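## Task

Push the loose end of the black network cable into the socket beneath the green label, clip side up, until it clicks in. The cable must have stopped moving shortly after you end the scene.

## Robot and tools

ROBOT. There are two arms, left_arm and right_arm, each with a two-finger gripper. Each base sits on a tilted plate, and both plates hang from one frame behind the arms. Calibrated bases in the scene frame: left_arm at (-0.038, +0.315, +0.239) m, quat_wxyz (+0.990, -0.132, +0.048, -0.002); right_arm at (-0.051, -0.165, +0.239) m, quat_wxyz (+0.990, +0.133, +0.045, -0.019). Two wrist cameras give images: cam_left_wrist and cam_right_wrist, each 672x504.

FRAMES. Scene frame: origin at table-top height midway between the arms, +x out over the table, +z up, left_arm on the +y side. Each arm reports its hand pose, velocities and Hand target in its own tilted base frame, and its offsets also run along that base's axes. Rotations turn about the Hand target position. On the gripper, the fingers point along +z and close along x. end_effector_position is the point between the pads; the fingertips reach 17.5 mm past it. A block sticks out about 10 cm toward the gripper's -y and turns with it. Printed poses can be off by a few cm.

ROW FORMAT. Both motion tools use rows of 18 numbers in [-1, 1]. The first 9 are for left_arm: dx, dy, dz, rx, ry, rz, gripper position, force_limit, speed. The last 9 are the same for right_arm. dx..rz are an offset, not a pose. They count from that arm's Hand target at the start of the call or action, along its base axes. 1.0 equals 0.6 m for dx, dy, dz and 180 degrees for the rotation vector rx, ry, rz. All six at 0 re-asks for the current Hand target. Each commanded orientation is clipped to within 32 degrees of the measured one.

GRIPPER NUMBERS. These are absolute settings, not offsets. position: +1 is fully open (50 mm); the pads meet near -0.65; -1 means close until blocked. force_limit: -1 is about 20 N per pad, 0 about 102 N, +1 about 185 N. speed: -1 is 20 mm/s, 0 is 85, +1 is 150. Both start at +1. To keep a gripper as it is, resend its last three numbers; a 0 is a real command. New force or speed values only apply after position changes by at least 0.01. object_status: 0 moving, 1 blocked while opening, 2 blocked while closing (a grip), 3 reached the position or the pads met. Opening in mm is about (250 - position_measured) x 0.202.

TOOLS.
- execute_actions(actions, cameras): actions is a list of actions. Each action is a table of up to 15 rows, one per 1/30 s step, and the last row holds for the remaining steps. Every row counts from the action's start pose, not from the row before. An empty list returns the state with images.
- move(target, speed, blend, stop_force, zero, blocking, cameras): straight paths toward one row or a list of up to 15 rows. Every row counts from the same starting Hand targets. speed is in m/s, 0.002 to 3.6, default 0.25; turn rate is capped at twice that in rad/s. blend is the corner rounding in m; 0 stops at each row. stop_force (3 to 120 N) ends an arm's path when it meets that much resistance. zero (default true) re-zeroes the force reading first. blocking=false returns early and cannot be combined with stop_force. Paths do not avoid obstacles and last 0.5 to 10 s. The move: line reports the outcome, such as done, off_target, moving, held or fault, plus any limits (paced, held).
- wait(seconds 0 to 10): lets time pass with the last commands held.
- stop(): brakes a running move.
- zoom_image(camera, region [x0,y0,x1,y1]): shows a closer crop of the latest image from cam_left_wrist or cam_right_wrist, at most 504 px each way.
- zero_wrist_force(arm): tares that arm's wrist sensor.
- finished_scene(scene): ends scene 1 or 2 for good.

RESULTS. Each result gives end_effector_position (m), quat_wxyz, velocities, Hand target, Tool commands, joint positions and torques, and the wrist force and torque along the gripper's own axes. A third force line shows the peak since the last report. Joint velocities may read "within noise". Action calls also list positions at some steps. A gripper often stops short of its Hand target; repeat the command or add the missing distance as an offset.

AVOID.
- Outside force near 150 N, or torque at the joint limits (138 N m big joints, 25.7 N m wrists). Either stops the arm for 10 s; after such a force stop, release any grip that pins the arm.
- Targets past a firm contact; the arms are stiff.
- Fast touches.
- Arm-to-arm contact, including one gripper closing on the other's fingers. The clearance check may hold commands back but does not always prevent contact.
- Paths passing close to an arm's own base.
- Long stretched or straining poses, which heat motors toward a 70 °C warning and an 85 °C brake stop.
- Dropping parts, releasing moving parts, or anything leaving the table.

Confirm the plug is latched and the cord is still before calling finished_scene.

Each tool is called after "Emit:" by a JSON object that holds its "fn" and its "kwargs", one argument or row to a line.

## Session

Emit:
{"fn": "execute_actions", "kwargs": {
  "actions": []
}}

Scene clock: 0.00 s.
left_arm: end_effector_position=(+0.7641, +0.1577, +0.2719) position_measured=3 object_status=3 end_effector_quat_wxyz=(+0.119, -0.667, +0.731, +0.079) | right_arm: end_effector_position=(+0.7587, +0.1882, -0.0938) position_measured=3 object_status=3 end_effector_quat_wxyz=(+0.286, +0.945, +0.131, +0.089)
Joint positions: left_arm=[-0.063 -0.948 0.93 4.678 -1.289 3.179] | right_arm=[3.75 -2.582 -1.276 -0.971 0.973 1.94]
Joint velocities: within noise
Joint torques (N m): no reading
Wrist force (N): no reading
Wrist torque (N m): no reading
Wrist force, peak (N): no reading
Hand target: left_arm +0.7641, +0.1577, +0.2719; +0.119, -0.667, +0.731, +0.079 | right_arm +0.7587, +0.1882, -0.0938; +0.286, +0.945, +0.131, +0.089
Tool commands: left_gripper/position=+1.0 left_gripper/force_limit=+1.0 left_gripper/speed=+1.0 right_gripper/position=+1.0 right_gripper/force_limit=+1.0 right_gripper/speed=+1.0

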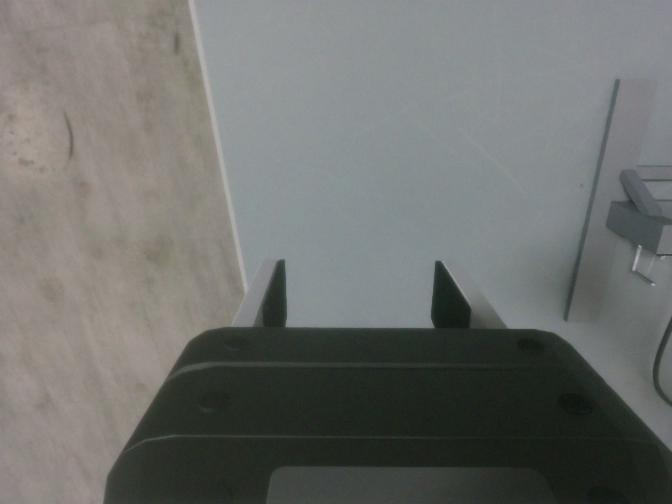

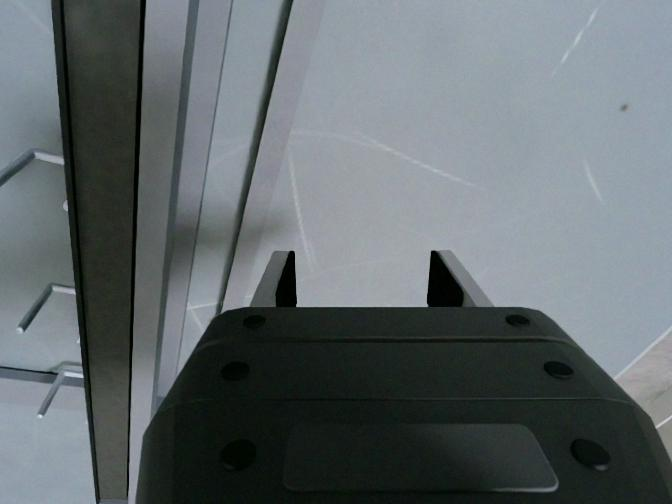

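Emit:
{"fn": "move", "kwargs": {
  "target": [0,0,0,0,0,0,1,1,1,-0.0235,0.0654,0.24,0,0,0,1,1,1]
}}

Emit:
{"fn": "move", "kwargs": {
  "target": [-0.623,-0.53,-0.188,-0.009,-0.0965,0.0054,1,1,1,0,0,0,0,0,0,1,1,1],
  "cameras": ["cam_left_wrist","cam_right_wrist"]
}}

Scene clock: 11.93 s.
left_arm: end_effector_position=(+0.7641, +0.1577, +0.2719) position_measured=3 object_status=3 end_effector_quat_wxyz=(+0.119, -0.667, +0.731, +0.079) | right_arm: end_effector_position=(+0.7446, +0.2274, +0.0501) position_measured=3 object_status=3 end_effector_quat_wxyz=(+0.286, +0.945, +0.131, +0.089)
Joint positions: left_arm=[-0.063 -0.948 0.93 4.678 -1.289 3.179] | right_arm=[3.803 -2.389 -1.215 -1.26 0.98 2.003]
Joint torques (N m): left_arm=[-13.35 -48.71 -22.82 -2.79 0.01 0.05] | right_arm=[27.75 60.58 31.1 1.96 0.7 1.02]
Wrist force (N): left_arm=[0.3 -0.1 0.1] | right_arm=[-0.2 0.0 0.0]
Wrist torque (N m): left_arm=[-0.01 -0.04 0.00] | right_arm=[0.01 0.02 -0.09]
Wrist force, peak (N): left_arm=[0.2 0.6 0.2] | right_arm=[-0.2 1.1 -2.4]
Hand target: left_arm +0.7641, +0.1577, +0.2719; +0.119, -0.667, +0.731, +0.079 | right_arm +0.7446, +0.2275, +0.0502; +0.286, +0.945, +0.131, +0.089
Off the commanded pose: left_arm 0.000 m, 0 deg | right_arm 0.000 m, 0 deg.
move: done

Scene clock: 14.60 s.
left_arm: end_effector_position=(+0.3903, -0.1603, +0.1591) position_measured=3 object_status=3 end_effector_quat_wxyz=(-0.218, +0.679, -0.700, +0.032) | right_arm: end_effector_position=(+0.7446, +0.2275, +0.0502) position_measured=3 object_status=3 end_effector_quat_wxyz=(+0.286, +0.945, +0.131, +0.089)
Joint positions: left_arm=[-1.007 -1.801 2.279 4.265 -1.127 2.159] | right_arm=[3.803 -2.389 -1.215 -1.26 0.98 2.003]
Joint torques (N m): left_arm=[-16.31 -15.82 -10.68 -0.95 2.89 -1.56] | right_arm=[28.04 61.17 30.56 1.59 0.72 1.07]
Wrist force (N): left_arm=[0.3 -0.3 -0.2] | right_arm=[-0.3 0.2 -0.1]
Wrist torque (N m): left_arm=[-0.04 -0.04 0.22] | right_arm=[0.03 0.04 -0.09]
Wrist force, peak (N): left_arm=[-1.6 -2.1 0.5] | right_arm=[0.0 0.2 -0.5]
Hand target: left_arm +0.3903, -0.1603, +0.1591; -0.218, +0.679, -0.700, +0.032 | right_arm +0.7446, +0.2275, +0.0502; +0.286, +0.945, +0.131, +0.089
Off the commanded pose: left_arm 0.000 m, 0 deg | right_arm 0.000 m, 0 deg.
move: done

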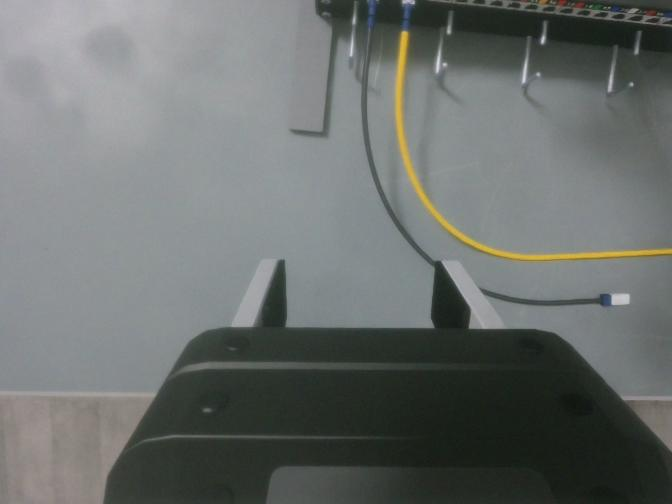

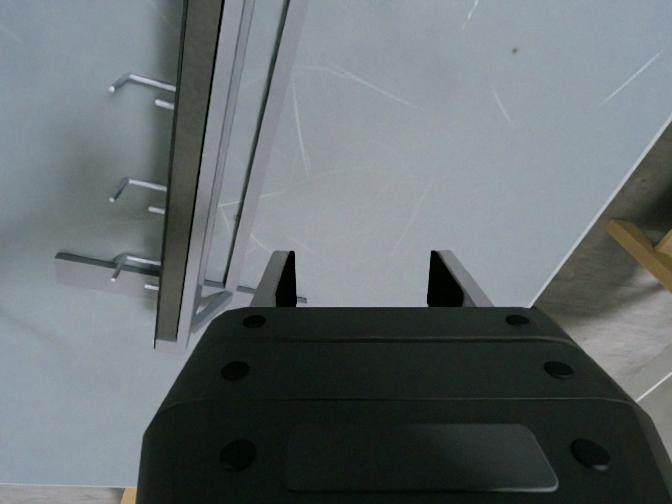

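Emit:
{"fn": "zoom_image", "kwargs": {
  "camera": "cam_left_wrist",
  "region": [580, 280, 650, 320]
}}

Emit:
{"fn": "zoom_image", "kwargs": {
  "camera": "cam_left_wrist",
  "region": [400, 0, 672, 80]
}}

Scaled by 7.200 from the camera's 672x504 image, which has a finer 960x720 frame.

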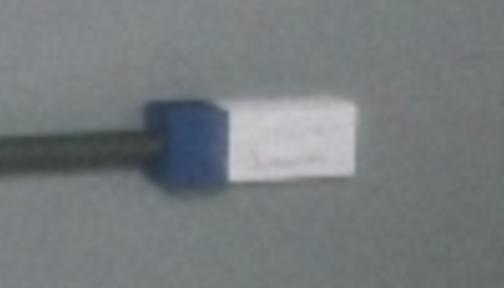

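Scaled by 1.853 from the camera's 672x504 image, which has a finer 960x720 frame.

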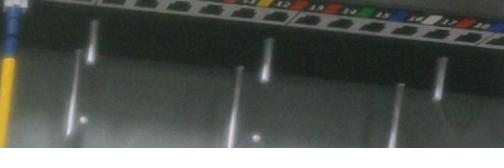

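Emit:
{"fn": "move", "kwargs": {
  "target": [0,0,0,0,0,0,1,1,1,-0.333,-0.635,0.365,0,0,0,1,1,1]
}}

Emit:
{"fn": "move", "kwargs": {
  "target": [0,0,0,0.025,0.107,-0.4775,1,1,1,0,0,0,0,0,0,1,1,1],
  "cameras": ["cam_left_wrist","cam_right_wrist"]
}}

Scene clock: 33.20 s.
left_arm: end_effector_position=(+0.3903, -0.1603, +0.1591) position_measured=3 object_status=3 end_effector_quat_wxyz=(-0.218, +0.679, -0.700, +0.032) | right_arm: end_effector_position=(+0.5448, -0.1535, +0.2691) position_measured=3 object_status=3 end_effector_quat_wxyz=(+0.286, +0.945, +0.131, +0.089)
Joint positions: left_arm=[-1.008 -1.801 2.279 4.265 -1.127 2.159] | right_arm=[3.381 -1.55 -1.901 -1.125 0.976 1.493]
Joint torques (N m): left_arm=[-16.04 -16.23 -10.35 -1.29 3.1 -1.6] | right_arm=[-0.59 32.39 15.74 4.68 0.75 -1.63]
Wrist force (N): left_arm=[0.2 -0.6 -0.3] | right_arm=[-0.4 -0.1 0.0]
Wrist torque (N m): left_arm=[-0.09 -0.02 0.21] | right_arm=[0.00 0.06 0.01]
Wrist force, peak (N): left_arm=[0.2 -1.1 -0.2] | right_arm=[-1.7 2.2 -0.2]
Hand target: left_arm +0.3903, -0.1603, +0.1591; -0.218, +0.679, -0.700, +0.032 | right_arm +0.5448, -0.1535, +0.2692; +0.286, +0.945, +0.131, +0.089
Off the commanded pose: left_arm 0.000 m, 0 deg | right_arm 0.000 m, 0 deg.
move: done

Scene clock: 36.87 s.
left_arm: end_effector_position=(+0.3903, -0.1603, +0.1591) position_measured=3 object_status=3 end_effector_quat_wxyz=(+0.053, -0.010, +0.998, -0.043) | right_arm: end_effector_position=(+0.5448, -0.1535, +0.2692) position_measured=3 object_status=3 end_effector_quat_wxyz=(+0.286, +0.945, +0.131, +0.089)
Joint positions: left_arm=[-0.715 -1.77 2.237 4.109 -1.565 3.978] | right_arm=[3.381 -1.55 -1.901 -1.125 0.977 1.493]
Joint torques (N m): left_arm=[3.65 2.77 -33.77 -1.45 -3.31 2.13] | right_arm=[-1.72 32.64 15.33 4.76 0.65 -1.66]
Wrist force (N): left_arm=[-0.1 -0.8 0.0] | right_arm=[-0.4 -0.1 0.0]
Wrist torque (N m): left_arm=[-0.10 0.04 0.11] | right_arm=[0.01 0.07 0.01]
Wrist force, peak (N): left_arm=[0.4 -1.0 -0.3] | right_arm=[-0.5 0.2 -0.2]
Hand target: left_arm +0.3903, -0.1603, +0.1591; +0.053, -0.010, +0.998, -0.043 | right_arm +0.5448, -0.1535, +0.2692; +0.286, +0.945, +0.131, +0.089
Off the commanded pose: left_arm 0.000 m, 0 deg | right_arm 0.000 m, 0 deg.
move: done

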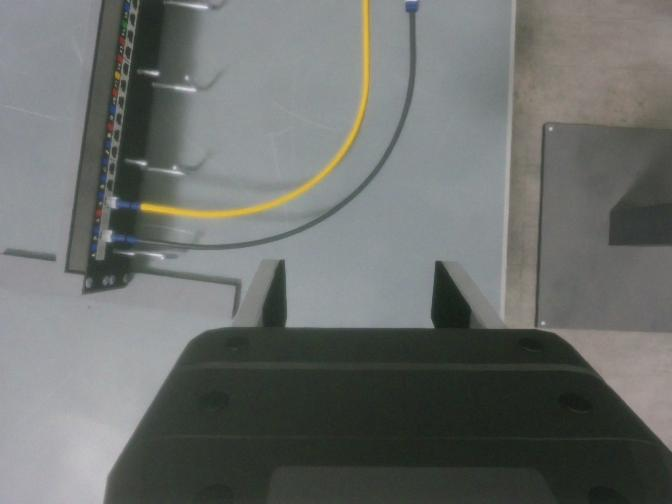

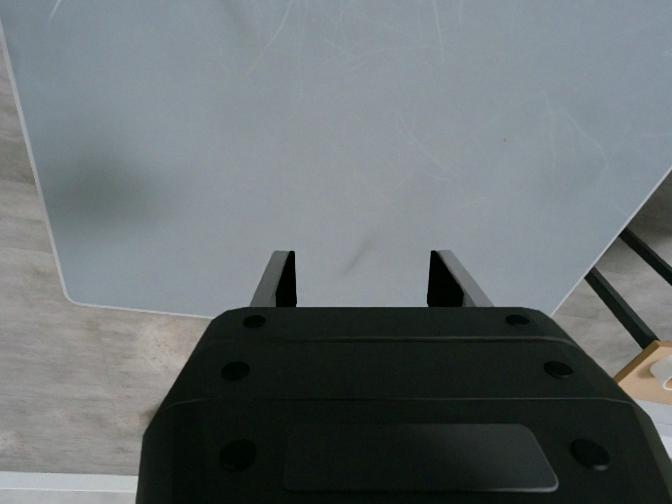

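Emit:
{"fn": "move", "kwargs": {
  "target": [-0.085,-0.2525,-0.42,0,0,0,1,1,1,0,0,0,0,0,0,1,1,1],
  "cameras": ["cam_left_wrist"]
}}

Emit:
{"fn": "zoom_image", "kwargs": {
  "camera": "cam_left_wrist",
  "region": [300, 130, 460, 290]
}}

Scene clock: 42.03 s.
left_arm: end_effector_position=(+0.3393, -0.3118, -0.0928) position_measured=3 object_status=3 end_effector_quat_wxyz=(+0.053, -0.010, +0.998, -0.043) | right_arm: end_effector_position=(+0.5448, -0.1535, +0.2692) position_measured=3 object_status=3 end_effector_quat_wxyz=(+0.286, +0.945, +0.131, +0.089)
Joint positions: left_arm=[-1.068 -1.053 2.379 3.262 -1.518 3.629] | right_arm=[3.381 -1.55 -1.901 -1.125 0.977 1.493]
Joint torques (N m): left_arm=[-19.45 -14.26 -22.27 -5.65 1.82 -1.68] | right_arm=[-1.91 32.86 15.62 4.76 0.7 -1.64]
Wrist force (N): left_arm=[0.6 -0.6 -0.1] | right_arm=[-0.4 -0.2 0.0]
Wrist torque (N m): left_arm=[-0.08 -0.07 0.22] | right_arm=[-0.02 0.06 0.01]
Wrist force, peak (N): left_arm=[1.3 -1.7 1.8] | right_arm=[-0.5 0.4 0.1]
Hand target: left_arm +0.3393, -0.3118, -0.0929; +0.053, -0.010, +0.998, -0.043 | right_arm +0.5448, -0.1535, +0.2692; +0.286, +0.945, +0.131, +0.089
Off the commanded pose: left_arm 0.000 m, 0 deg | right_arm 0.000 m, 0 deg.
move: done
Images, in order (width x height): cam_left_wrist 672x504.

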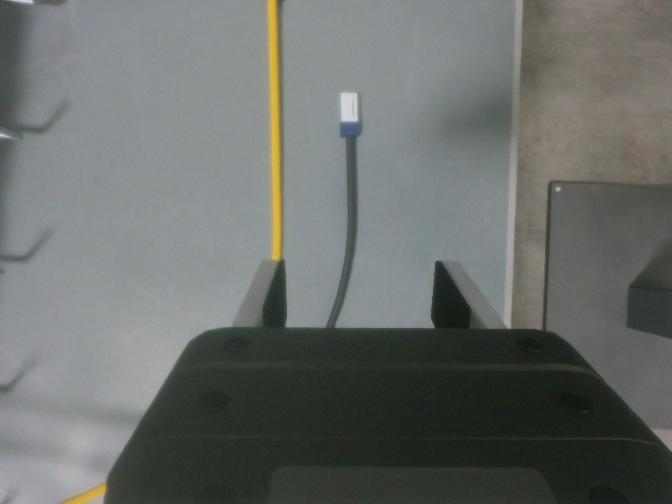

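Scaled by 3.150 from the camera's 672x504 image, which has a finer 960x720 frame.

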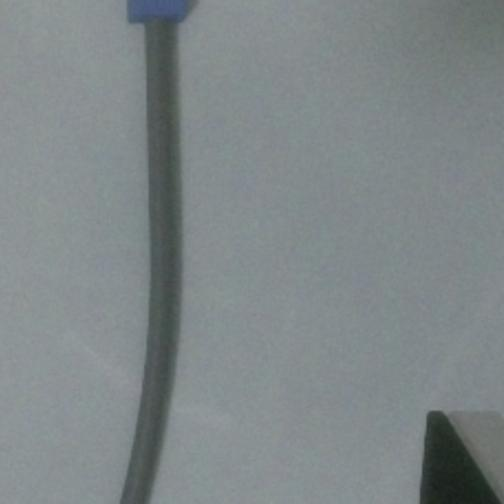

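Emit:
{"fn": "move", "kwargs": {
  "target": [0.0222,-0.0788,-0.256,0,0,0,0.2,-0.5,-0.5,0,0,0,0,0,0,1,1,1],
  "cameras": ["cam_left_wrist"],
  "speed": 0.15
}}

Emit:
{"fn": "zoom_image", "kwargs": {
  "camera": "cam_left_wrist",
  "region": [300, 190, 440, 330]
}}

Scene clock: 54.27 s.
left_arm: end_effector_position=(+0.3526, -0.3590, -0.2464) position_measured=123 object_status=3 end_effector_quat_wxyz=(+0.053, -0.010, +0.998, -0.043) | right_arm: end_effector_position=(+0.5448, -0.1535, +0.2692) position_measured=3 object_status=3 end_effector_quat_wxyz=(+0.286, +0.945, +0.131, +0.089)
Joint positions: left_arm=[-1.092 -0.565 2.158 2.996 -1.515 3.604] | right_arm=[3.381 -1.55 -1.901 -1.125 0.977 1.493]
Joint torques (N m): left_arm=[-21.46 -24.84 -18.45 -5.7 1.95 -1.71] | right_arm=[-1.64 32.69 15.17 4.66 0.63 -1.6]
Wrist force (N): left_arm=[0.1 -0.4 0.0] | right_arm=[-0.4 -0.1 0.1]
Wrist torque (N m): left_arm=[-0.04 0.01 0.22] | right_arm=[-0.02 0.07 0.01]
Wrist force, peak (N): left_arm=[0.1 -0.1 -1.7] | right_arm=[-0.6 0.1 0.2]
Hand target: left_arm +0.3526, -0.3591, -0.2465; +0.053, -0.010, +0.998, -0.043 | right_arm +0.5448, -0.1535, +0.2692; +0.286, +0.945, +0.131, +0.089
Off the commanded pose: left_arm 0.000 m, 0 deg | right_arm 0.000 m, 0 deg.
move: done
Images, in order (width x height): cam_left_wrist 672x504.

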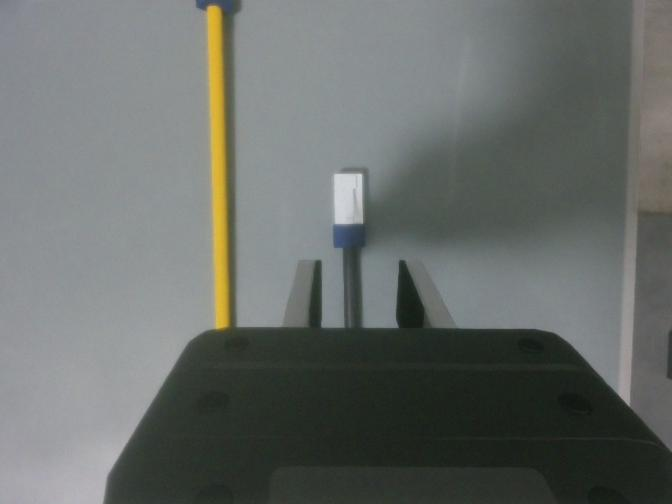

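Scaled by 3.600 from the camera's 672x504 image, which has a finer 960x720 frame.

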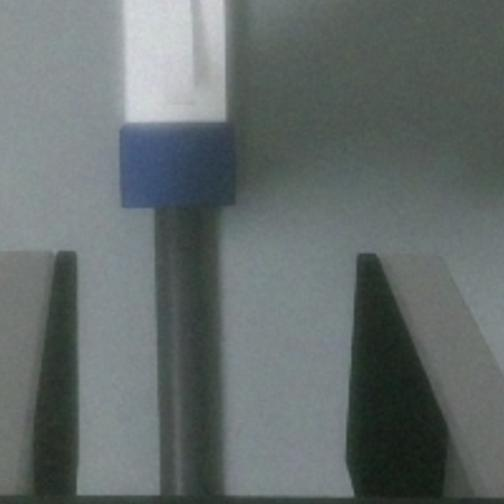

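Emit:
{"fn": "move", "kwargs": {
  "target": [0.0113,-0.0006,-0.0685,0,0,0,0.2,-0.5,-0.5,0,0,0,0,0,0,1,1,1],
  "cameras": ["cam_left_wrist"],
  "speed": 0.03,
  "stop_force": 6
}}

Emit:
{"fn": "zoom_image", "kwargs": {
  "camera": "cam_left_wrist",
  "region": [300, 190, 440, 330]
}}

Scene clock: 60.83 s.
left_arm: end_effector_position=(+0.3594, -0.3594, -0.2876) position_measured=123 object_status=3 end_effector_quat_wxyz=(+0.053, -0.010, +0.998, -0.043) | right_arm: end_effector_position=(+0.5448, -0.1535, +0.2692) position_measured=3 object_status=3 end_effector_quat_wxyz=(+0.286, +0.945, +0.131, +0.089)
Joint positions: left_arm=[-1.079 -0.452 2.091 2.948 -1.517 3.617] | right_arm=[3.381 -1.55 -1.901 -1.125 0.977 1.493]
Joint torques (N m): left_arm=[-2.71 -26.33 -17.36 -5.52 -2.8 2.09] | right_arm=[-1.2 32.52 15.66 4.62 0.66 -1.56]
Wrist force (N): left_arm=[0.3 -0.7 -0.1] | right_arm=[-0.3 0.1 0.0]
Wrist torque (N m): left_arm=[-0.09 -0.03 0.11] | right_arm=[0.02 0.04 0.01]
Wrist force, peak (N): left_arm=[0.5 -1.2 -0.7] | right_arm=[-0.5 -0.2 -0.2]
Hand target: left_arm +0.3594, -0.3594, -0.2876; +0.053, -0.010, +0.998, -0.043 | right_arm +0.5448, -0.1535, +0.2692; +0.286, +0.945, +0.131, +0.089
Off the commanded pose: left_arm 0.000 m, 0 deg | right_arm 0.000 m, 0 deg.
move: done
Images, in order (width x height): cam_left_wrist 672x504.

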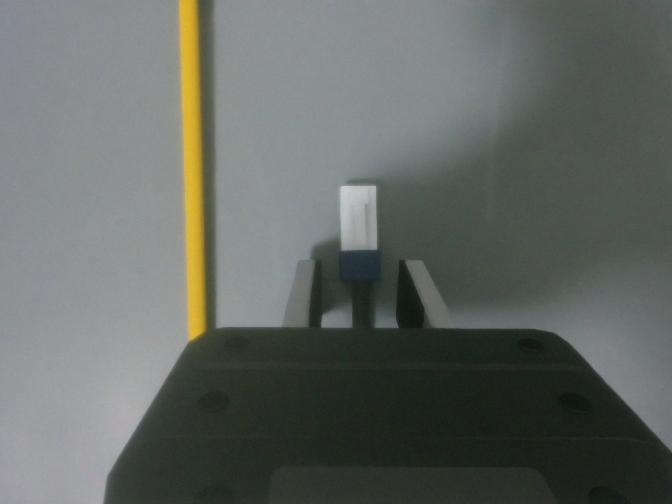

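Scaled by 3.600 from the camera's 672x504 image, which has a finer 960x720 frame.

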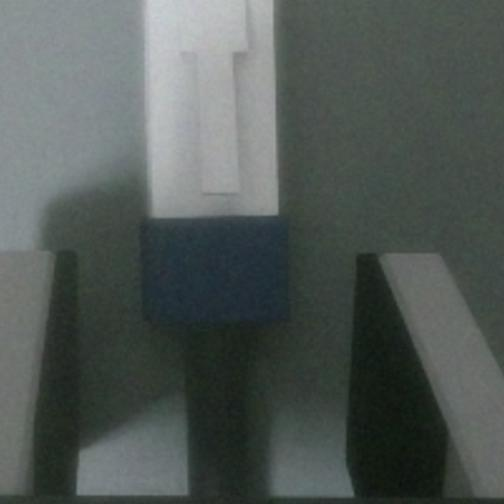

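Emit:
{"fn": "move", "kwargs": {
  "target": [0.0008,-0.0103,-0.0097,0,0,0,0.2,-0.5,-0.5,0,0,0,0,0,0,1,1,1],
  "cameras": ["cam_left_wrist"],
  "speed": 0.015,
  "stop_force": 5
}}

Emit:
{"fn": "zoom_image", "kwargs": {
  "camera": "cam_left_wrist",
  "region": [300, 190, 440, 330]
}}

Scene clock: 65.97 s.
left_arm: end_effector_position=(+0.3596, -0.3612, -0.2892) position_measured=123 object_status=3 end_effector_quat_wxyz=(+0.053, -0.010, +0.998, -0.043) | right_arm: end_effector_position=(+0.5448, -0.1535, +0.2692) position_measured=3 object_status=3 end_effector_quat_wxyz=(+0.286, +0.945, +0.131, +0.089)
Joint positions: left_arm=[-1.081 -0.448 2.085 2.95 -1.517 3.616] | right_arm=[3.381 -1.55 -1.901 -1.125 0.977 1.493]
Joint torques (N m): left_arm=[-1.15 -48.58 7.41 -4.95 0.61 2.24] | right_arm=[-0.99 33.08 15.21 4.72 0.52 -1.55]
Wrist force (N): left_arm=[1.3 -3.4 -2.5] | right_arm=[-0.2 0.0 -0.1]
Wrist torque (N m): left_arm=[-0.18 -0.04 0.22] | right_arm=[0.01 0.03 0.01]
Wrist force, peak (N): left_arm=[0.8 1.3 -18.4] | right_arm=[-0.6 0.1 0.0]
Hand target: left_arm +0.3596, -0.3612, -0.2892; +0.053, -0.010, +0.998, -0.043 (not the last commanded pose) | right_arm +0.5448, -0.1535, +0.2692; +0.286, +0.945, +0.131, +0.089
Off the commanded pose: left_arm 0.006 m, 0 deg | right_arm 0.000 m, 0 deg.
move: contact (left_arm)
Images, in order (width x height): cam_left_wrist 672x504.

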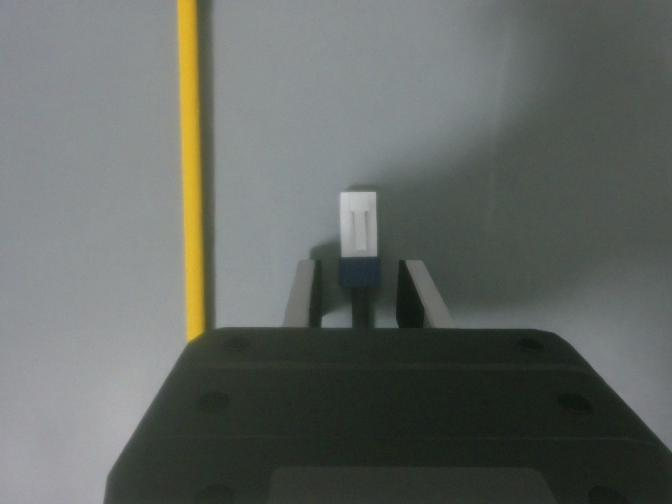

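Scaled by 3.600 from the camera's 672x504 image, which has a finer 960x720 frame.

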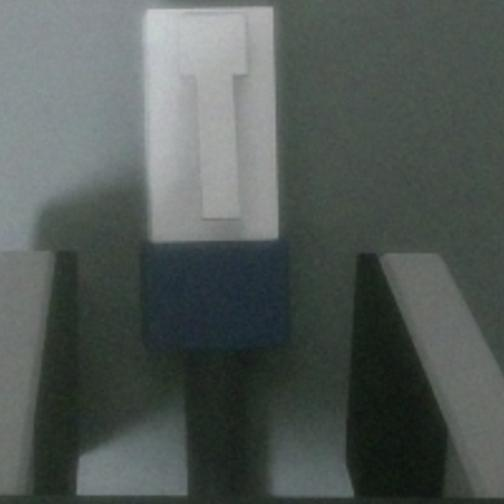

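Emit:
{"fn": "move", "kwargs": {
  "target": [-0.0002,-0.0103,0.0,0,0,0,0.2,-0.5,-0.5,0,0,0,0,0,0,1,1,1],
  "speed": 0.015
}}

Emit:
{"fn": "move", "kwargs": {
  "target": [0,0,0,0,0,0,-1,-0.5,-1,0,0,0,0,0,0,1,1,1]
}}

Emit:
{"fn": "wait", "kwargs": {
  "seconds": 1,
  "cameras": ["cam_left_wrist"]
}}

Emit:
{"fn": "zoom_image", "kwargs": {
  "camera": "cam_left_wrist",
  "region": [300, 190, 440, 330]
}}

Scene clock: 69.90 s.
left_arm: end_effector_position=(+0.3595, -0.3673, -0.2892) position_measured=123 object_status=3 end_effector_quat_wxyz=(+0.053, -0.010, +0.998, -0.043) | right_arm: end_effector_position=(+0.5448, -0.1535, +0.2692) position_measured=3 object_status=3 end_effector_quat_wxyz=(+0.286, +0.945, +0.131, +0.089)
Joint positions: left_arm=[-1.087 -0.448 2.074 2.962 -1.516 3.609] | right_arm=[3.381 -1.55 -1.901 -1.125 0.977 1.493]
Joint torques (N m): left_arm=[-22.07 -50.2 -16.63 -1.81 1.86 -1.69] | right_arm=[-1.16 32.72 15.4 4.63 0.44 -1.56]
Wrist force (N): left_arm=[0.2 -0.6 0.1] | right_arm=[-0.4 0.1 0.1]
Wrist torque (N m): left_arm=[-0.09 -0.01 0.23] | right_arm=[0.02 0.06 0.01]
Wrist force, peak (N): left_arm=[1.3 -3.5 -2.7] | right_arm=[-0.6 -0.1 -0.1]
Hand target: left_arm +0.3595, -0.3674, -0.2892; +0.053, -0.010, +0.998, -0.043 | right_arm +0.5448, -0.1535, +0.2692; +0.286, +0.945, +0.131, +0.089
Off the commanded pose: left_arm 0.000 m, 0 deg | right_arm 0.000 m, 0 deg.
move: done

Scene clock: 70.90 s.
left_arm: end_effector_position=(+0.3595, -0.3674, -0.2892) position_measured=198 object_status=2 end_effector_quat_wxyz=(+0.053, -0.010, +0.998, -0.043) | right_arm: end_effector_position=(+0.5448, -0.1535, +0.2692) position_measured=3 object_status=3 end_effector_quat_wxyz=(+0.286, +0.945, +0.131, +0.089)
Joint positions: left_arm=[-1.087 -0.448 2.074 2.962 -1.516 3.609] | right_arm=[3.381 -1.55 -1.901 -1.125 0.977 1.493]
Joint torques (N m): left_arm=[-23.55 -50.12 -16.79 -1.58 1.97 -1.62] | right_arm=[-1.05 32.29 14.97 4.54 0.46 -1.53]
Wrist force (N): left_arm=[0.1 -0.6 -0.3] | right_arm=[-0.4 0.1 -0.1]
Wrist torque (N m): left_arm=[-0.06 -0.03 0.22] | right_arm=[0.03 0.05 0.01]
Wrist force, peak (N): left_arm=[0.1 -1.0 -0.7] | right_arm=[-0.5 0.3 0.0]
Hand target: left_arm +0.3595, -0.3674, -0.2892; +0.053, -0.010, +0.998, -0.043 | right_arm +0.5448, -0.1535, +0.2692; +0.286, +0.945, +0.131, +0.089
Off the commanded pose: left_arm 0.000 m, 0 deg | right_arm 0.000 m, 0 deg.
move: done

Scene clock: 71.90 s.
left_arm: end_effector_position=(+0.3595, -0.3674, -0.2892) position_measured=198 object_status=2 end_effector_quat_wxyz=(+0.053, -0.010, +0.998, -0.043) | right_arm: end_effector_position=(+0.5448, -0.1535, +0.2692) position_measured=3 object_status=3 end_effector_quat_wxyz=(+0.286, +0.945, +0.131, +0.089)
Joint positions: left_arm=[-1.087 -0.448 2.074 2.962 -1.516 3.609] | right_arm=[3.381 -1.55 -1.901 -1.125 0.977 1.493]
Joint torques (N m): left_arm=[-23.61 -48.56 -16.42 -1.74 1.71 -1.68] | right_arm=[-0.95 32.68 15.22 4.7 0.46 -1.55]
Wrist force (N): left_arm=[0.1 -1.0 -0.3] | right_arm=[-0.4 0.0 -0.1]
Wrist torque (N m): left_arm=[-0.12 -0.03 0.23] | right_arm=[0.01 0.06 0.01]
Wrist force, peak (N): left_arm=[0.0 -1.3 -0.3] | right_arm=[-0.6 0.0 0.0]
Hand target: left_arm +0.3595, -0.3674, -0.2892; +0.053, -0.010, +0.998, -0.043 | right_arm +0.5448, -0.1535, +0.2692; +0.286, +0.945, +0.131, +0.089
Tool commands: left_gripper/position=-1.0 left_gripper/force_limit=-0.5 left_gripper/speed=-1.0 right_gripper/position=+1.0 right_gripper/force_limit=+1.0 right_gripper/speed=+1.0
Off the commanded pose: left_arm 0.000 m, 0 deg | right_arm 0.000 m, 0 deg.
wait: 1.00 s; at rest by 0.17 s
Images, in order (width x height): cam_left_wrist 672x504.

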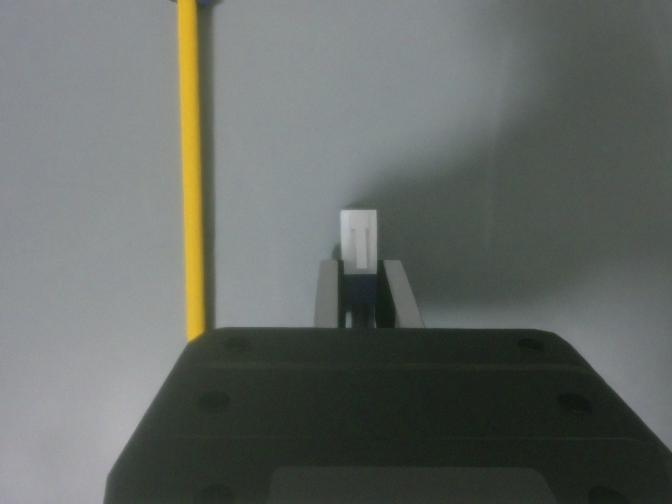

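Scaled by 3.600 from the camera's 672x504 image, which has a finer 960x720 frame.

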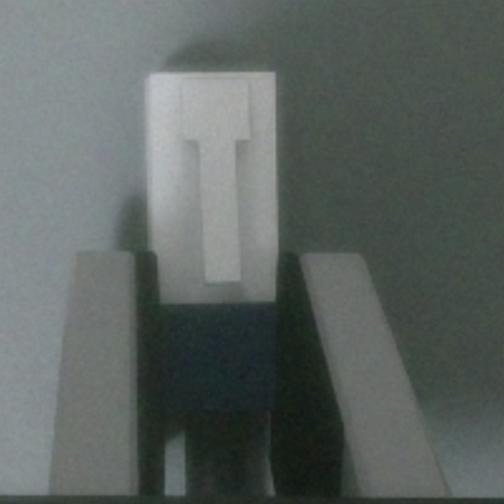

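Emit:
{"fn": "move", "kwargs": {
  "target": [
    [-0.021,-0.0245,0.217,0,0,0,-1,-0.5,-1,0,0,0,0,0,0,1,1,1],
    [0.138,-0.001,0.395,-0.0429,-0.1188,0.436,-1,-0.5,-1,0,0,0,0,0,0,1,1,1]
  ],
  "cameras": ["cam_left_wrist","cam_right_wrist"],
  "speed": 0.15,
  "blend": 0.03
}}

Emit:
{"fn": "zoom_image", "kwargs": {
  "camera": "cam_left_wrist",
  "region": [200, 60, 500, 260]
}}

Scene clock: 85.43 s.
left_arm: end_effector_position=(+0.4423, -0.3680, -0.0522) position_measured=198 object_status=2 end_effector_quat_wxyz=(+0.237, -0.630, +0.737, -0.062) | right_arm: end_effector_position=(+0.5448, -0.1535, +0.2692) position_measured=3 object_status=3 end_effector_quat_wxyz=(+0.286, +0.945, +0.131, +0.089)
Joint positions: left_arm=[-1.156 -1.001 2.065 3.667 -1.076 2.137] | right_arm=[3.381 -1.55 -1.901 -1.125 0.977 1.493]
Joint torques (N m): left_arm=[-2.54 -42.13 -27.68 -1.45 3.25 -1.57] | right_arm=[-0.71 31.87 15.7 4.56 0.35 -1.48]
Wrist force (N): left_arm=[0.1 -0.9 0.1] | right_arm=[-0.3 -0.1 -0.1]
Wrist torque (N m): left_arm=[-0.10 0.01 0.24] | right_arm=[-0.01 0.05 0.01]
Wrist force, peak (N): left_arm=[0.3 -0.6 1.5] | right_arm=[-0.6 0.0 0.1]
Hand target: left_arm +0.4423, -0.3680, -0.0522; +0.237, -0.630, +0.737, -0.062 | right_arm +0.5448, -0.1535, +0.2692; +0.286, +0.945, +0.131, +0.089
Off the commanded pose: left_arm 0.000 m, 0 deg | right_arm 0.000 m, 0 deg.
move: done

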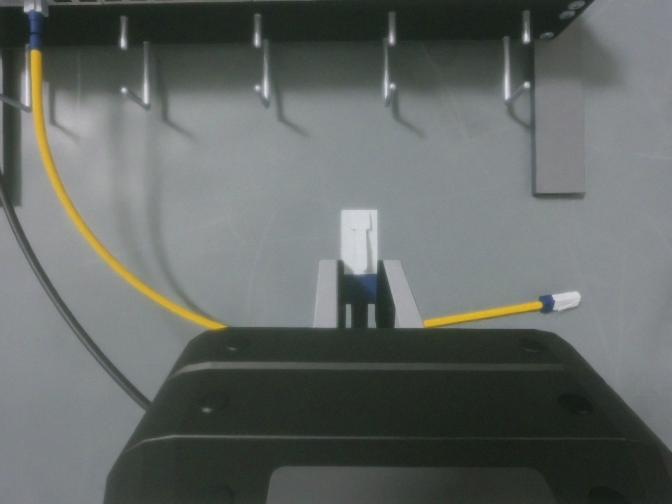

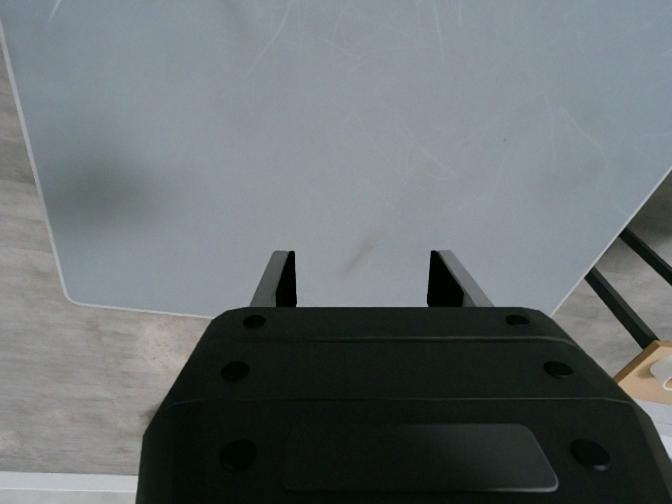

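Scaled by 1.680 from the camera's 672x504 image, which has a finer 960x720 frame.

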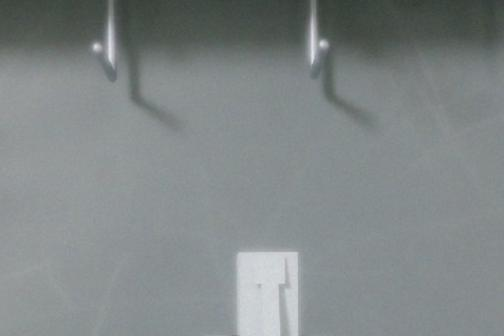

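Emit:
{"fn": "move", "kwargs": {
  "target": [0.1835,0.0543,-0.163,-0.0005,-0.0014,0.0053,-1,-0.5,-1,0,0,0,0,0,0,1,1,1],
  "cameras": ["cam_left_wrist"],
  "speed": 0.12
}}

Emit:
{"fn": "zoom_image", "kwargs": {
  "camera": "cam_left_wrist",
  "region": [200, 90, 500, 270]
}}

Scene clock: 93.50 s.
left_arm: end_effector_position=(+0.5523, -0.3354, -0.1500) position_measured=198 object_status=2 end_effector_quat_wxyz=(+0.238, -0.636, +0.731, -0.062) | right_arm: end_effector_position=(+0.5448, -0.1535, +0.2692) position_measured=3 object_status=3 end_effector_quat_wxyz=(+0.286, +0.945, +0.131, +0.089)
Joint positions: left_arm=[-0.952 -0.689 1.877 3.439 -1.079 2.349] | right_arm=[3.381 -1.55 -1.901 -1.125 0.977 1.493]
Joint torques (N m): left_arm=[-4.41 -29.93 -26.02 -5.37 -1.66 2.12] | right_arm=[-0.88 32.61 15.58 4.54 0.22 -1.48]
Wrist force (N): left_arm=[0.7 -1.2 0.0] | right_arm=[-0.3 0.3 0.1]
Wrist torque (N m): left_arm=[-0.17 -0.08 0.11] | right_arm=[0.05 0.05 0.01]
Wrist force, peak (N): left_arm=[0.3 -1.1 1.3] | right_arm=[-0.6 -0.1 -0.1]
Hand target: left_arm +0.5524, -0.3354, -0.1500; +0.238, -0.636, +0.731, -0.062 | right_arm +0.5448, -0.1535, +0.2692; +0.286, +0.945, +0.131, +0.089
Off the commanded pose: left_arm 0.000 m, 0 deg | right_arm 0.000 m, 0 deg.
move: done
Images, in order (width x height): cam_left_wrist 672x504.

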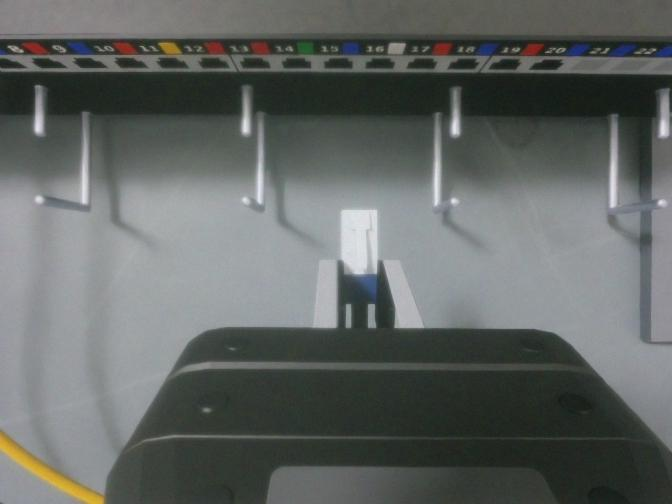

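Scaled by 1.680 from the camera's 672x504 image, which has a finer 960x720 frame.

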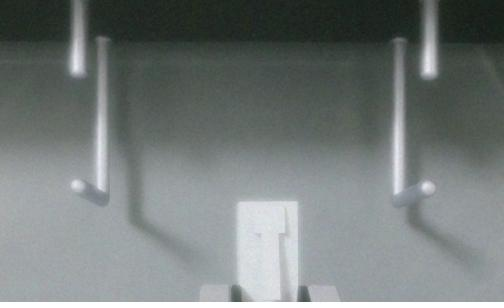

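Emit:
{"fn": "zoom_image", "kwargs": {
  "camera": "cam_left_wrist",
  "region": [200, 30, 460, 80]
}}

Scaled by 1.938 from the camera's 672x504 image, which has a finer 960x720 frame.

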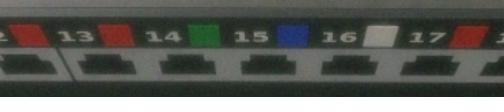

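Emit:
{"fn": "move", "kwargs": {
  "target": [0.0675,0.0482,-0.0462,0.0002,0.0006,-0.0021,-1,-0.5,-1,0,0,0,0,0,0,1,1,1],
  "cameras": ["cam_left_wrist"],
  "speed": 0.06,
  "stop_force": 12
}}

Emit:
{"fn": "zoom_image", "kwargs": {
  "camera": "cam_left_wrist",
  "region": [290, 100, 430, 240]
}}

Scene clock: 109.73 s.
left_arm: end_effector_position=(+0.5929, -0.3065, -0.1778) position_measured=198 object_status=2 end_effector_quat_wxyz=(+0.238, -0.634, +0.733, -0.062) | right_arm: end_effector_position=(+0.5448, -0.1535, +0.2692) position_measured=3 object_status=3 end_effector_quat_wxyz=(+0.286, +0.945, +0.131, +0.089)
Joint positions: left_arm=[-0.866 -0.604 1.814 3.37 -1.091 2.454] | right_arm=[3.381 -1.55 -1.901 -1.125 0.977 1.493]
Joint torques (N m): left_arm=[-6.05 -31.32 -23.86 -5.5 -1.98 2.07] | right_arm=[-0.75 32.16 15.33 4.45 0.18 -1.34]
Wrist force (N): left_arm=[0.3 -0.3 -0.1] | right_arm=[-0.5 0.0 -0.1]
Wrist torque (N m): left_arm=[-0.03 -0.01 0.10] | right_arm=[0.02 0.07 0.01]
Wrist force, peak (N): left_arm=[0.6 -1.0 -0.3] | right_arm=[-0.6 0.0 -0.2]
Hand target: left_arm +0.5929, -0.3065, -0.1778; +0.238, -0.634, +0.733, -0.062 | right_arm +0.5448, -0.1535, +0.2692; +0.286, +0.945, +0.131, +0.089
Off the commanded pose: left_arm 0.000 m, 0 deg | right_arm 0.000 m, 0 deg.
move: done
Images, in order (width x height): cam_left_wrist 672x504.

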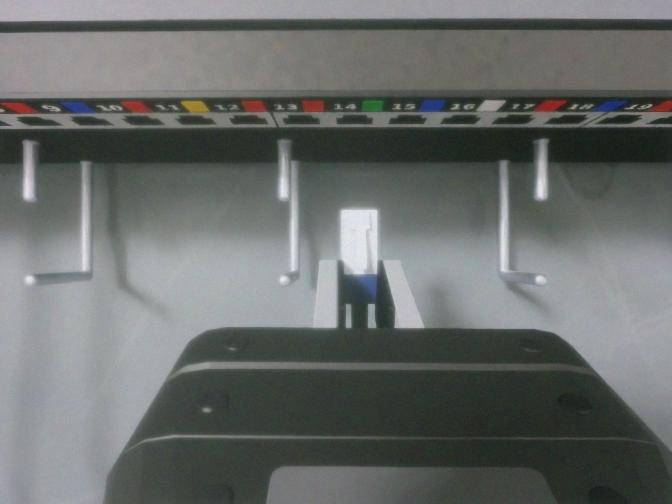

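Scaled by 3.600 from the camera's 672x504 image, which has a finer 960x720 frame.

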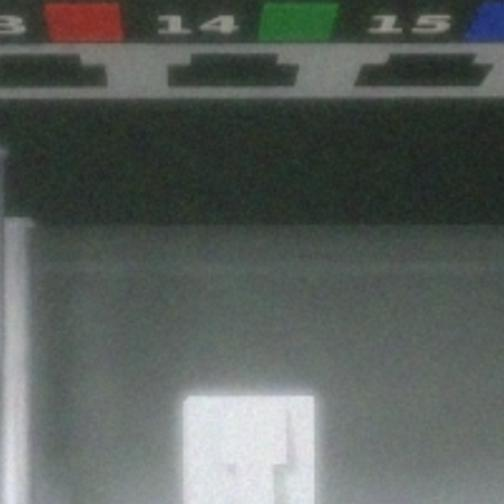

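Emit:
{"fn": "move", "kwargs": {
  "target": [
    [0,0,0,0,0,0,-1,-0.5,-1,-0.12,0.13,-0.2,0.251,-0.248,0.311,0.1,-0.4,-1],
    [0,0,0,0,0,0,-1,-0.5,-1,-0.007,0.2745,-0.407,0.251,-0.248,0.311,0.1,-0.4,-1]
  ],
  "cameras": ["cam_right_wrist","cam_left_wrist"],
  "speed": 0.2
}}

Scene clock: 121.07 s.
left_arm: end_effector_position=(+0.5929, -0.3065, -0.1778) position_measured=198 object_status=2 end_effector_quat_wxyz=(+0.238, -0.634, +0.733, -0.062) | right_arm: end_effector_position=(+0.4762, -0.0801, +0.1556) position_measured=138 object_status=3 end_effector_quat_wxyz=(-0.098, +0.737, +0.375, +0.553)
Joint positions: left_arm=[-0.866 -0.604 1.814 3.37 -1.091 2.454] | right_arm=[2.847 -2.009 -2.443 0.717 2.421 0.807]
Joint torques (N m): left_arm=[-6.61 -31.74 -23.06 -5.38 -1.61 2.15] | right_arm=[14.39 39.26 -3.32 1.77 -0.19 1.04]
Wrist force (N): left_arm=[0.3 -0.4 0.0] | right_arm=[0.7 0.8 -0.2]
Wrist torque (N m): left_arm=[-0.03 0.00 0.09] | right_arm=[0.08 0.02 0.06]
Wrist force, peak (N): left_arm=[0.6 -1.1 0.2] | right_arm=[-3.1 -2.0 1.6]
Hand target: left_arm +0.5929, -0.3065, -0.1778; +0.238, -0.634, +0.733, -0.062 | right_arm +0.4762, -0.0801, +0.1556; -0.098, +0.737, +0.375, +0.553 (not the last commanded pose)
Off the commanded pose: left_arm 0.000 m, 0 deg | right_arm 0.172 m, 5 deg.
move: held (right_arm; a check stopped the path); path passed 0 of 2 targets; limits=held
pose unreachable (right arm): on one or more control steps of this call, first in action 0 (counted from 0), this arm could not follow its commanded pose, so it was not sent that pose on those steps. It may still have moved: this result reports where it is.
cause: moving toward the commanded pose would bring two parts of the arm too close to each other (its gripper and another part of the arm, with joints 4 (wrist 1) to 6 (wrist 3) between them, 9 mm apart when it was first held).

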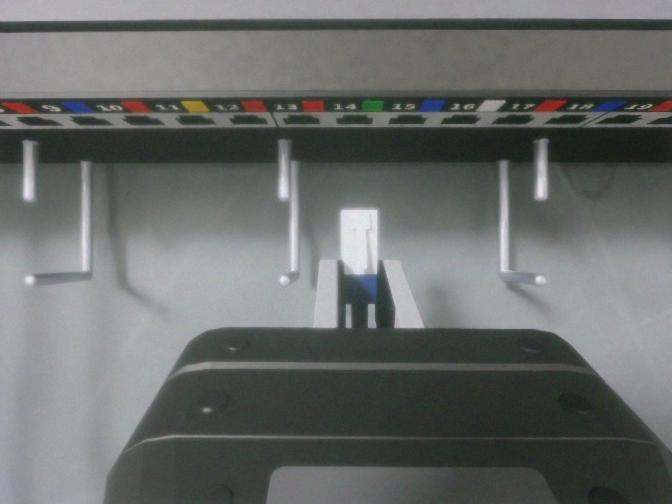

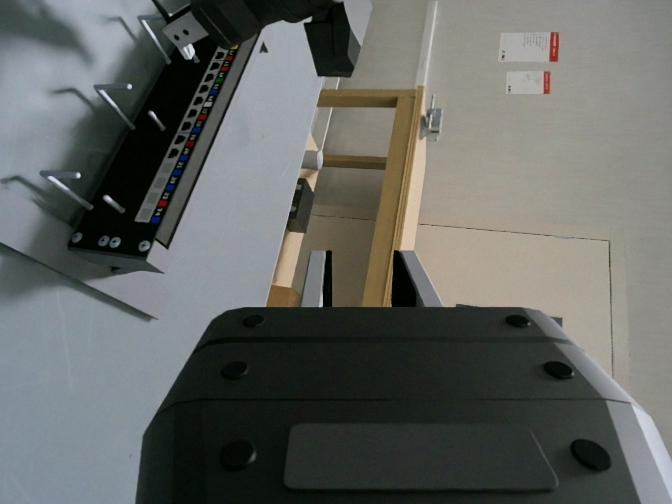

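Emit:
{"fn": "move", "kwargs": {
  "target": [0,0,0,0,0,0,-1,-0.5,-1,0.1,0.14,-0.2,0,0,0,0.1,-0.4,-1],
  "cameras": ["cam_right_wrist"],
  "speed": 0.12
}}

Emit:
{"fn": "zoom_image", "kwargs": {
  "camera": "cam_right_wrist",
  "region": [180, 80, 280, 180]
}}

Scene clock: 125.17 s.
left_arm: end_effector_position=(+0.5929, -0.3065, -0.1778) position_measured=198 object_status=2 end_effector_quat_wxyz=(+0.238, -0.634, +0.733, -0.062) | right_arm: end_effector_position=(+0.5362, +0.0038, +0.0356) position_measured=138 object_status=3 end_effector_quat_wxyz=(-0.098, +0.737, +0.375, +0.553)
Joint positions: left_arm=[-0.866 -0.604 1.814 3.37 -1.091 2.454] | right_arm=[3.118 -2.45 -2.327 1.166 2.186 0.991]
Joint torques (N m): left_arm=[-5.73 -31.86 -24.09 -5.51 -1.77 1.92] | right_arm=[19.02 28.22 7.72 4.83 -0.34 1.1]
Wrist force (N): left_arm=[0.5 -0.7 -0.1] | right_arm=[0.7 1.1 -0.1]
Wrist torque (N m): left_arm=[-0.09 -0.03 0.08] | right_arm=[0.15 0.01 0.02]
Wrist force, peak (N): left_arm=[0.7 -0.9 -0.2] | right_arm=[1.4 1.3 -1.1]
Hand target: left_arm +0.5929, -0.3065, -0.1778; +0.238, -0.634, +0.733, -0.062 | right_arm +0.5362, +0.0039, +0.0356; -0.098, +0.737, +0.375, +0.553
Off the commanded pose: left_arm 0.000 m, 0 deg | right_arm 0.000 m, 0 deg.
move: done
Images, in order (width x height): cam_right_wrist 672x504.

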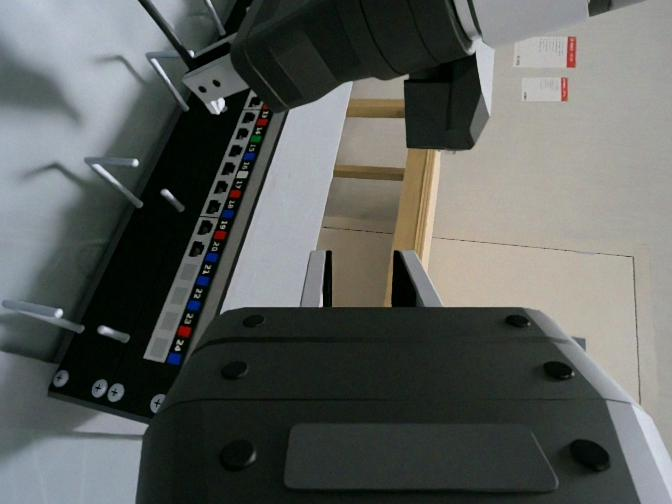

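Scaled by 5.040 from the camera's 672x504 image, which has a finer 960x720 frame.

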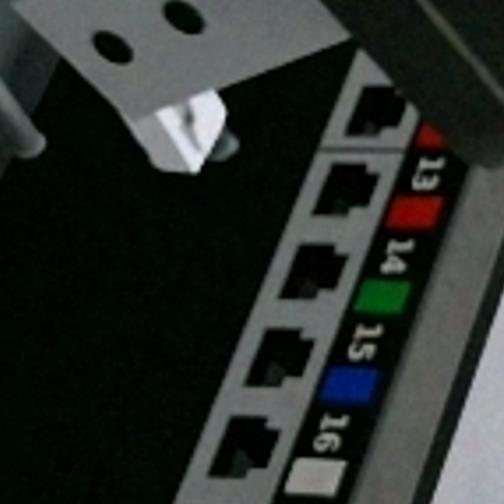

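Emit:
{"fn": "move", "kwargs": {
  "target": [0.03,-0.001,0.0009,0,0,0,-1,-0.5,-1,0,0,0,0,0,0,0.1,-0.4,-1],
  "cameras": ["cam_right_wrist","cam_left_wrist"],
  "speed": 0.03,
  "stop_force": 6
}}

Emit:
{"fn": "zoom_image", "kwargs": {
  "camera": "cam_right_wrist",
  "region": [215, 100, 265, 150]
}}

Emit:
{"fn": "zoom_image", "kwargs": {
  "camera": "cam_left_wrist",
  "region": [310, 150, 410, 250]
}}

Scene clock: 130.90 s.
left_arm: end_effector_position=(+0.6109, -0.3071, -0.1772) position_measured=198 object_status=2 end_effector_quat_wxyz=(+0.238, -0.634, +0.733, -0.062) | right_arm: end_effector_position=(+0.5362, +0.0039, +0.0356) position_measured=138 object_status=3 end_effector_quat_wxyz=(-0.098, +0.737, +0.375, +0.553)
Joint positions: left_arm=[-0.844 -0.589 1.766 3.391 -1.094 2.478] | right_arm=[3.118 -2.45 -2.327 1.166 2.186 0.991]
Joint torques (N m): left_arm=[-6.1 -32.35 -23.76 -1.36 -1.9 2.28] | right_arm=[18.89 27.17 7.72 4.82 -0.37 1.09]
Wrist force (N): left_arm=[0.5 0.0 0.3] | right_arm=[0.7 1.0 0.1]
Wrist torque (N m): left_arm=[0.01 -0.03 0.09] | right_arm=[0.13 0.02 0.02]
Wrist force, peak (N): left_arm=[0.7 -0.9 -0.2] | right_arm=[0.9 1.1 -0.1]
Hand target: left_arm +0.6109, -0.3071, -0.1772; +0.238, -0.634, +0.733, -0.062 | right_arm +0.5362, +0.0039, +0.0356; -0.098, +0.737, +0.375, +0.553
Off the commanded pose: left_arm 0.000 m, 0 deg | right_arm 0.000 m, 0 deg.
move: done

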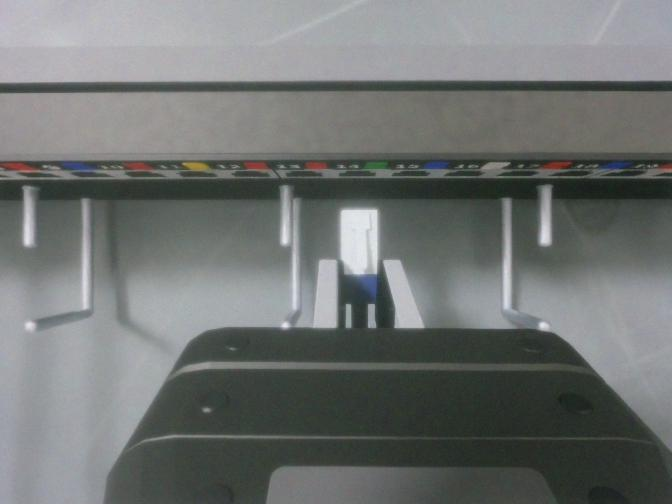

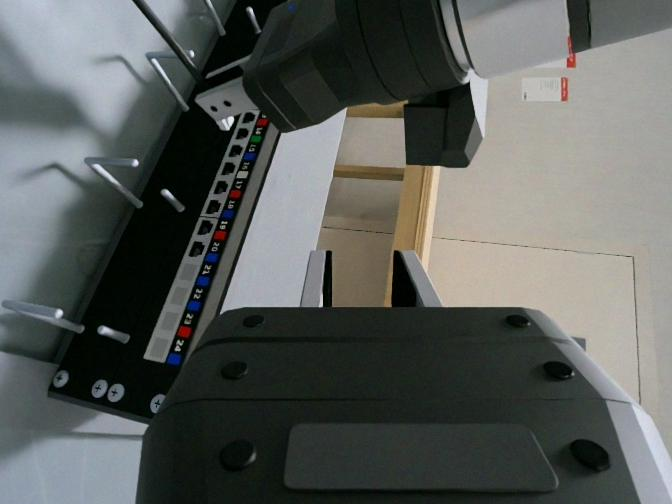

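Scaled by 10.080 from the camera's 672x504 image, which has a finer 960x720 frame.

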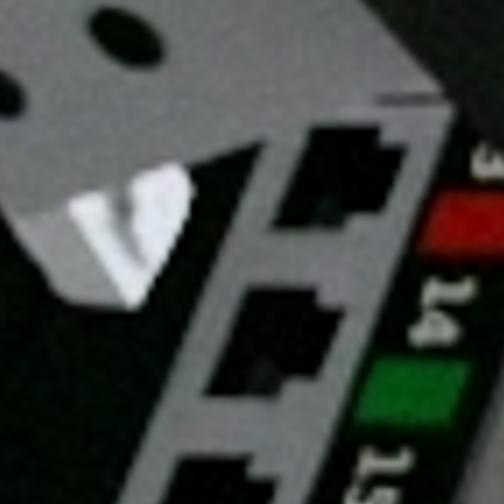

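Scaled by 5.040 from the camera's 672x504 image, which has a finer 960x720 frame.

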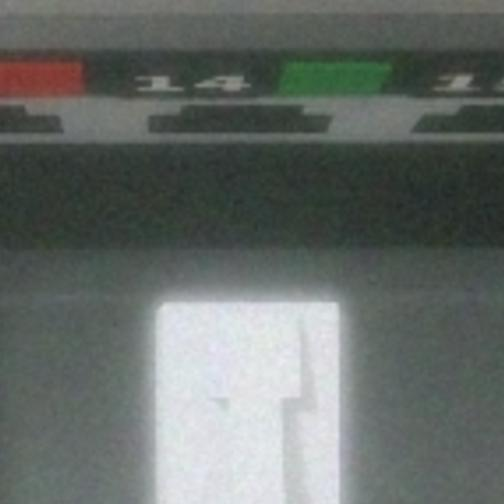

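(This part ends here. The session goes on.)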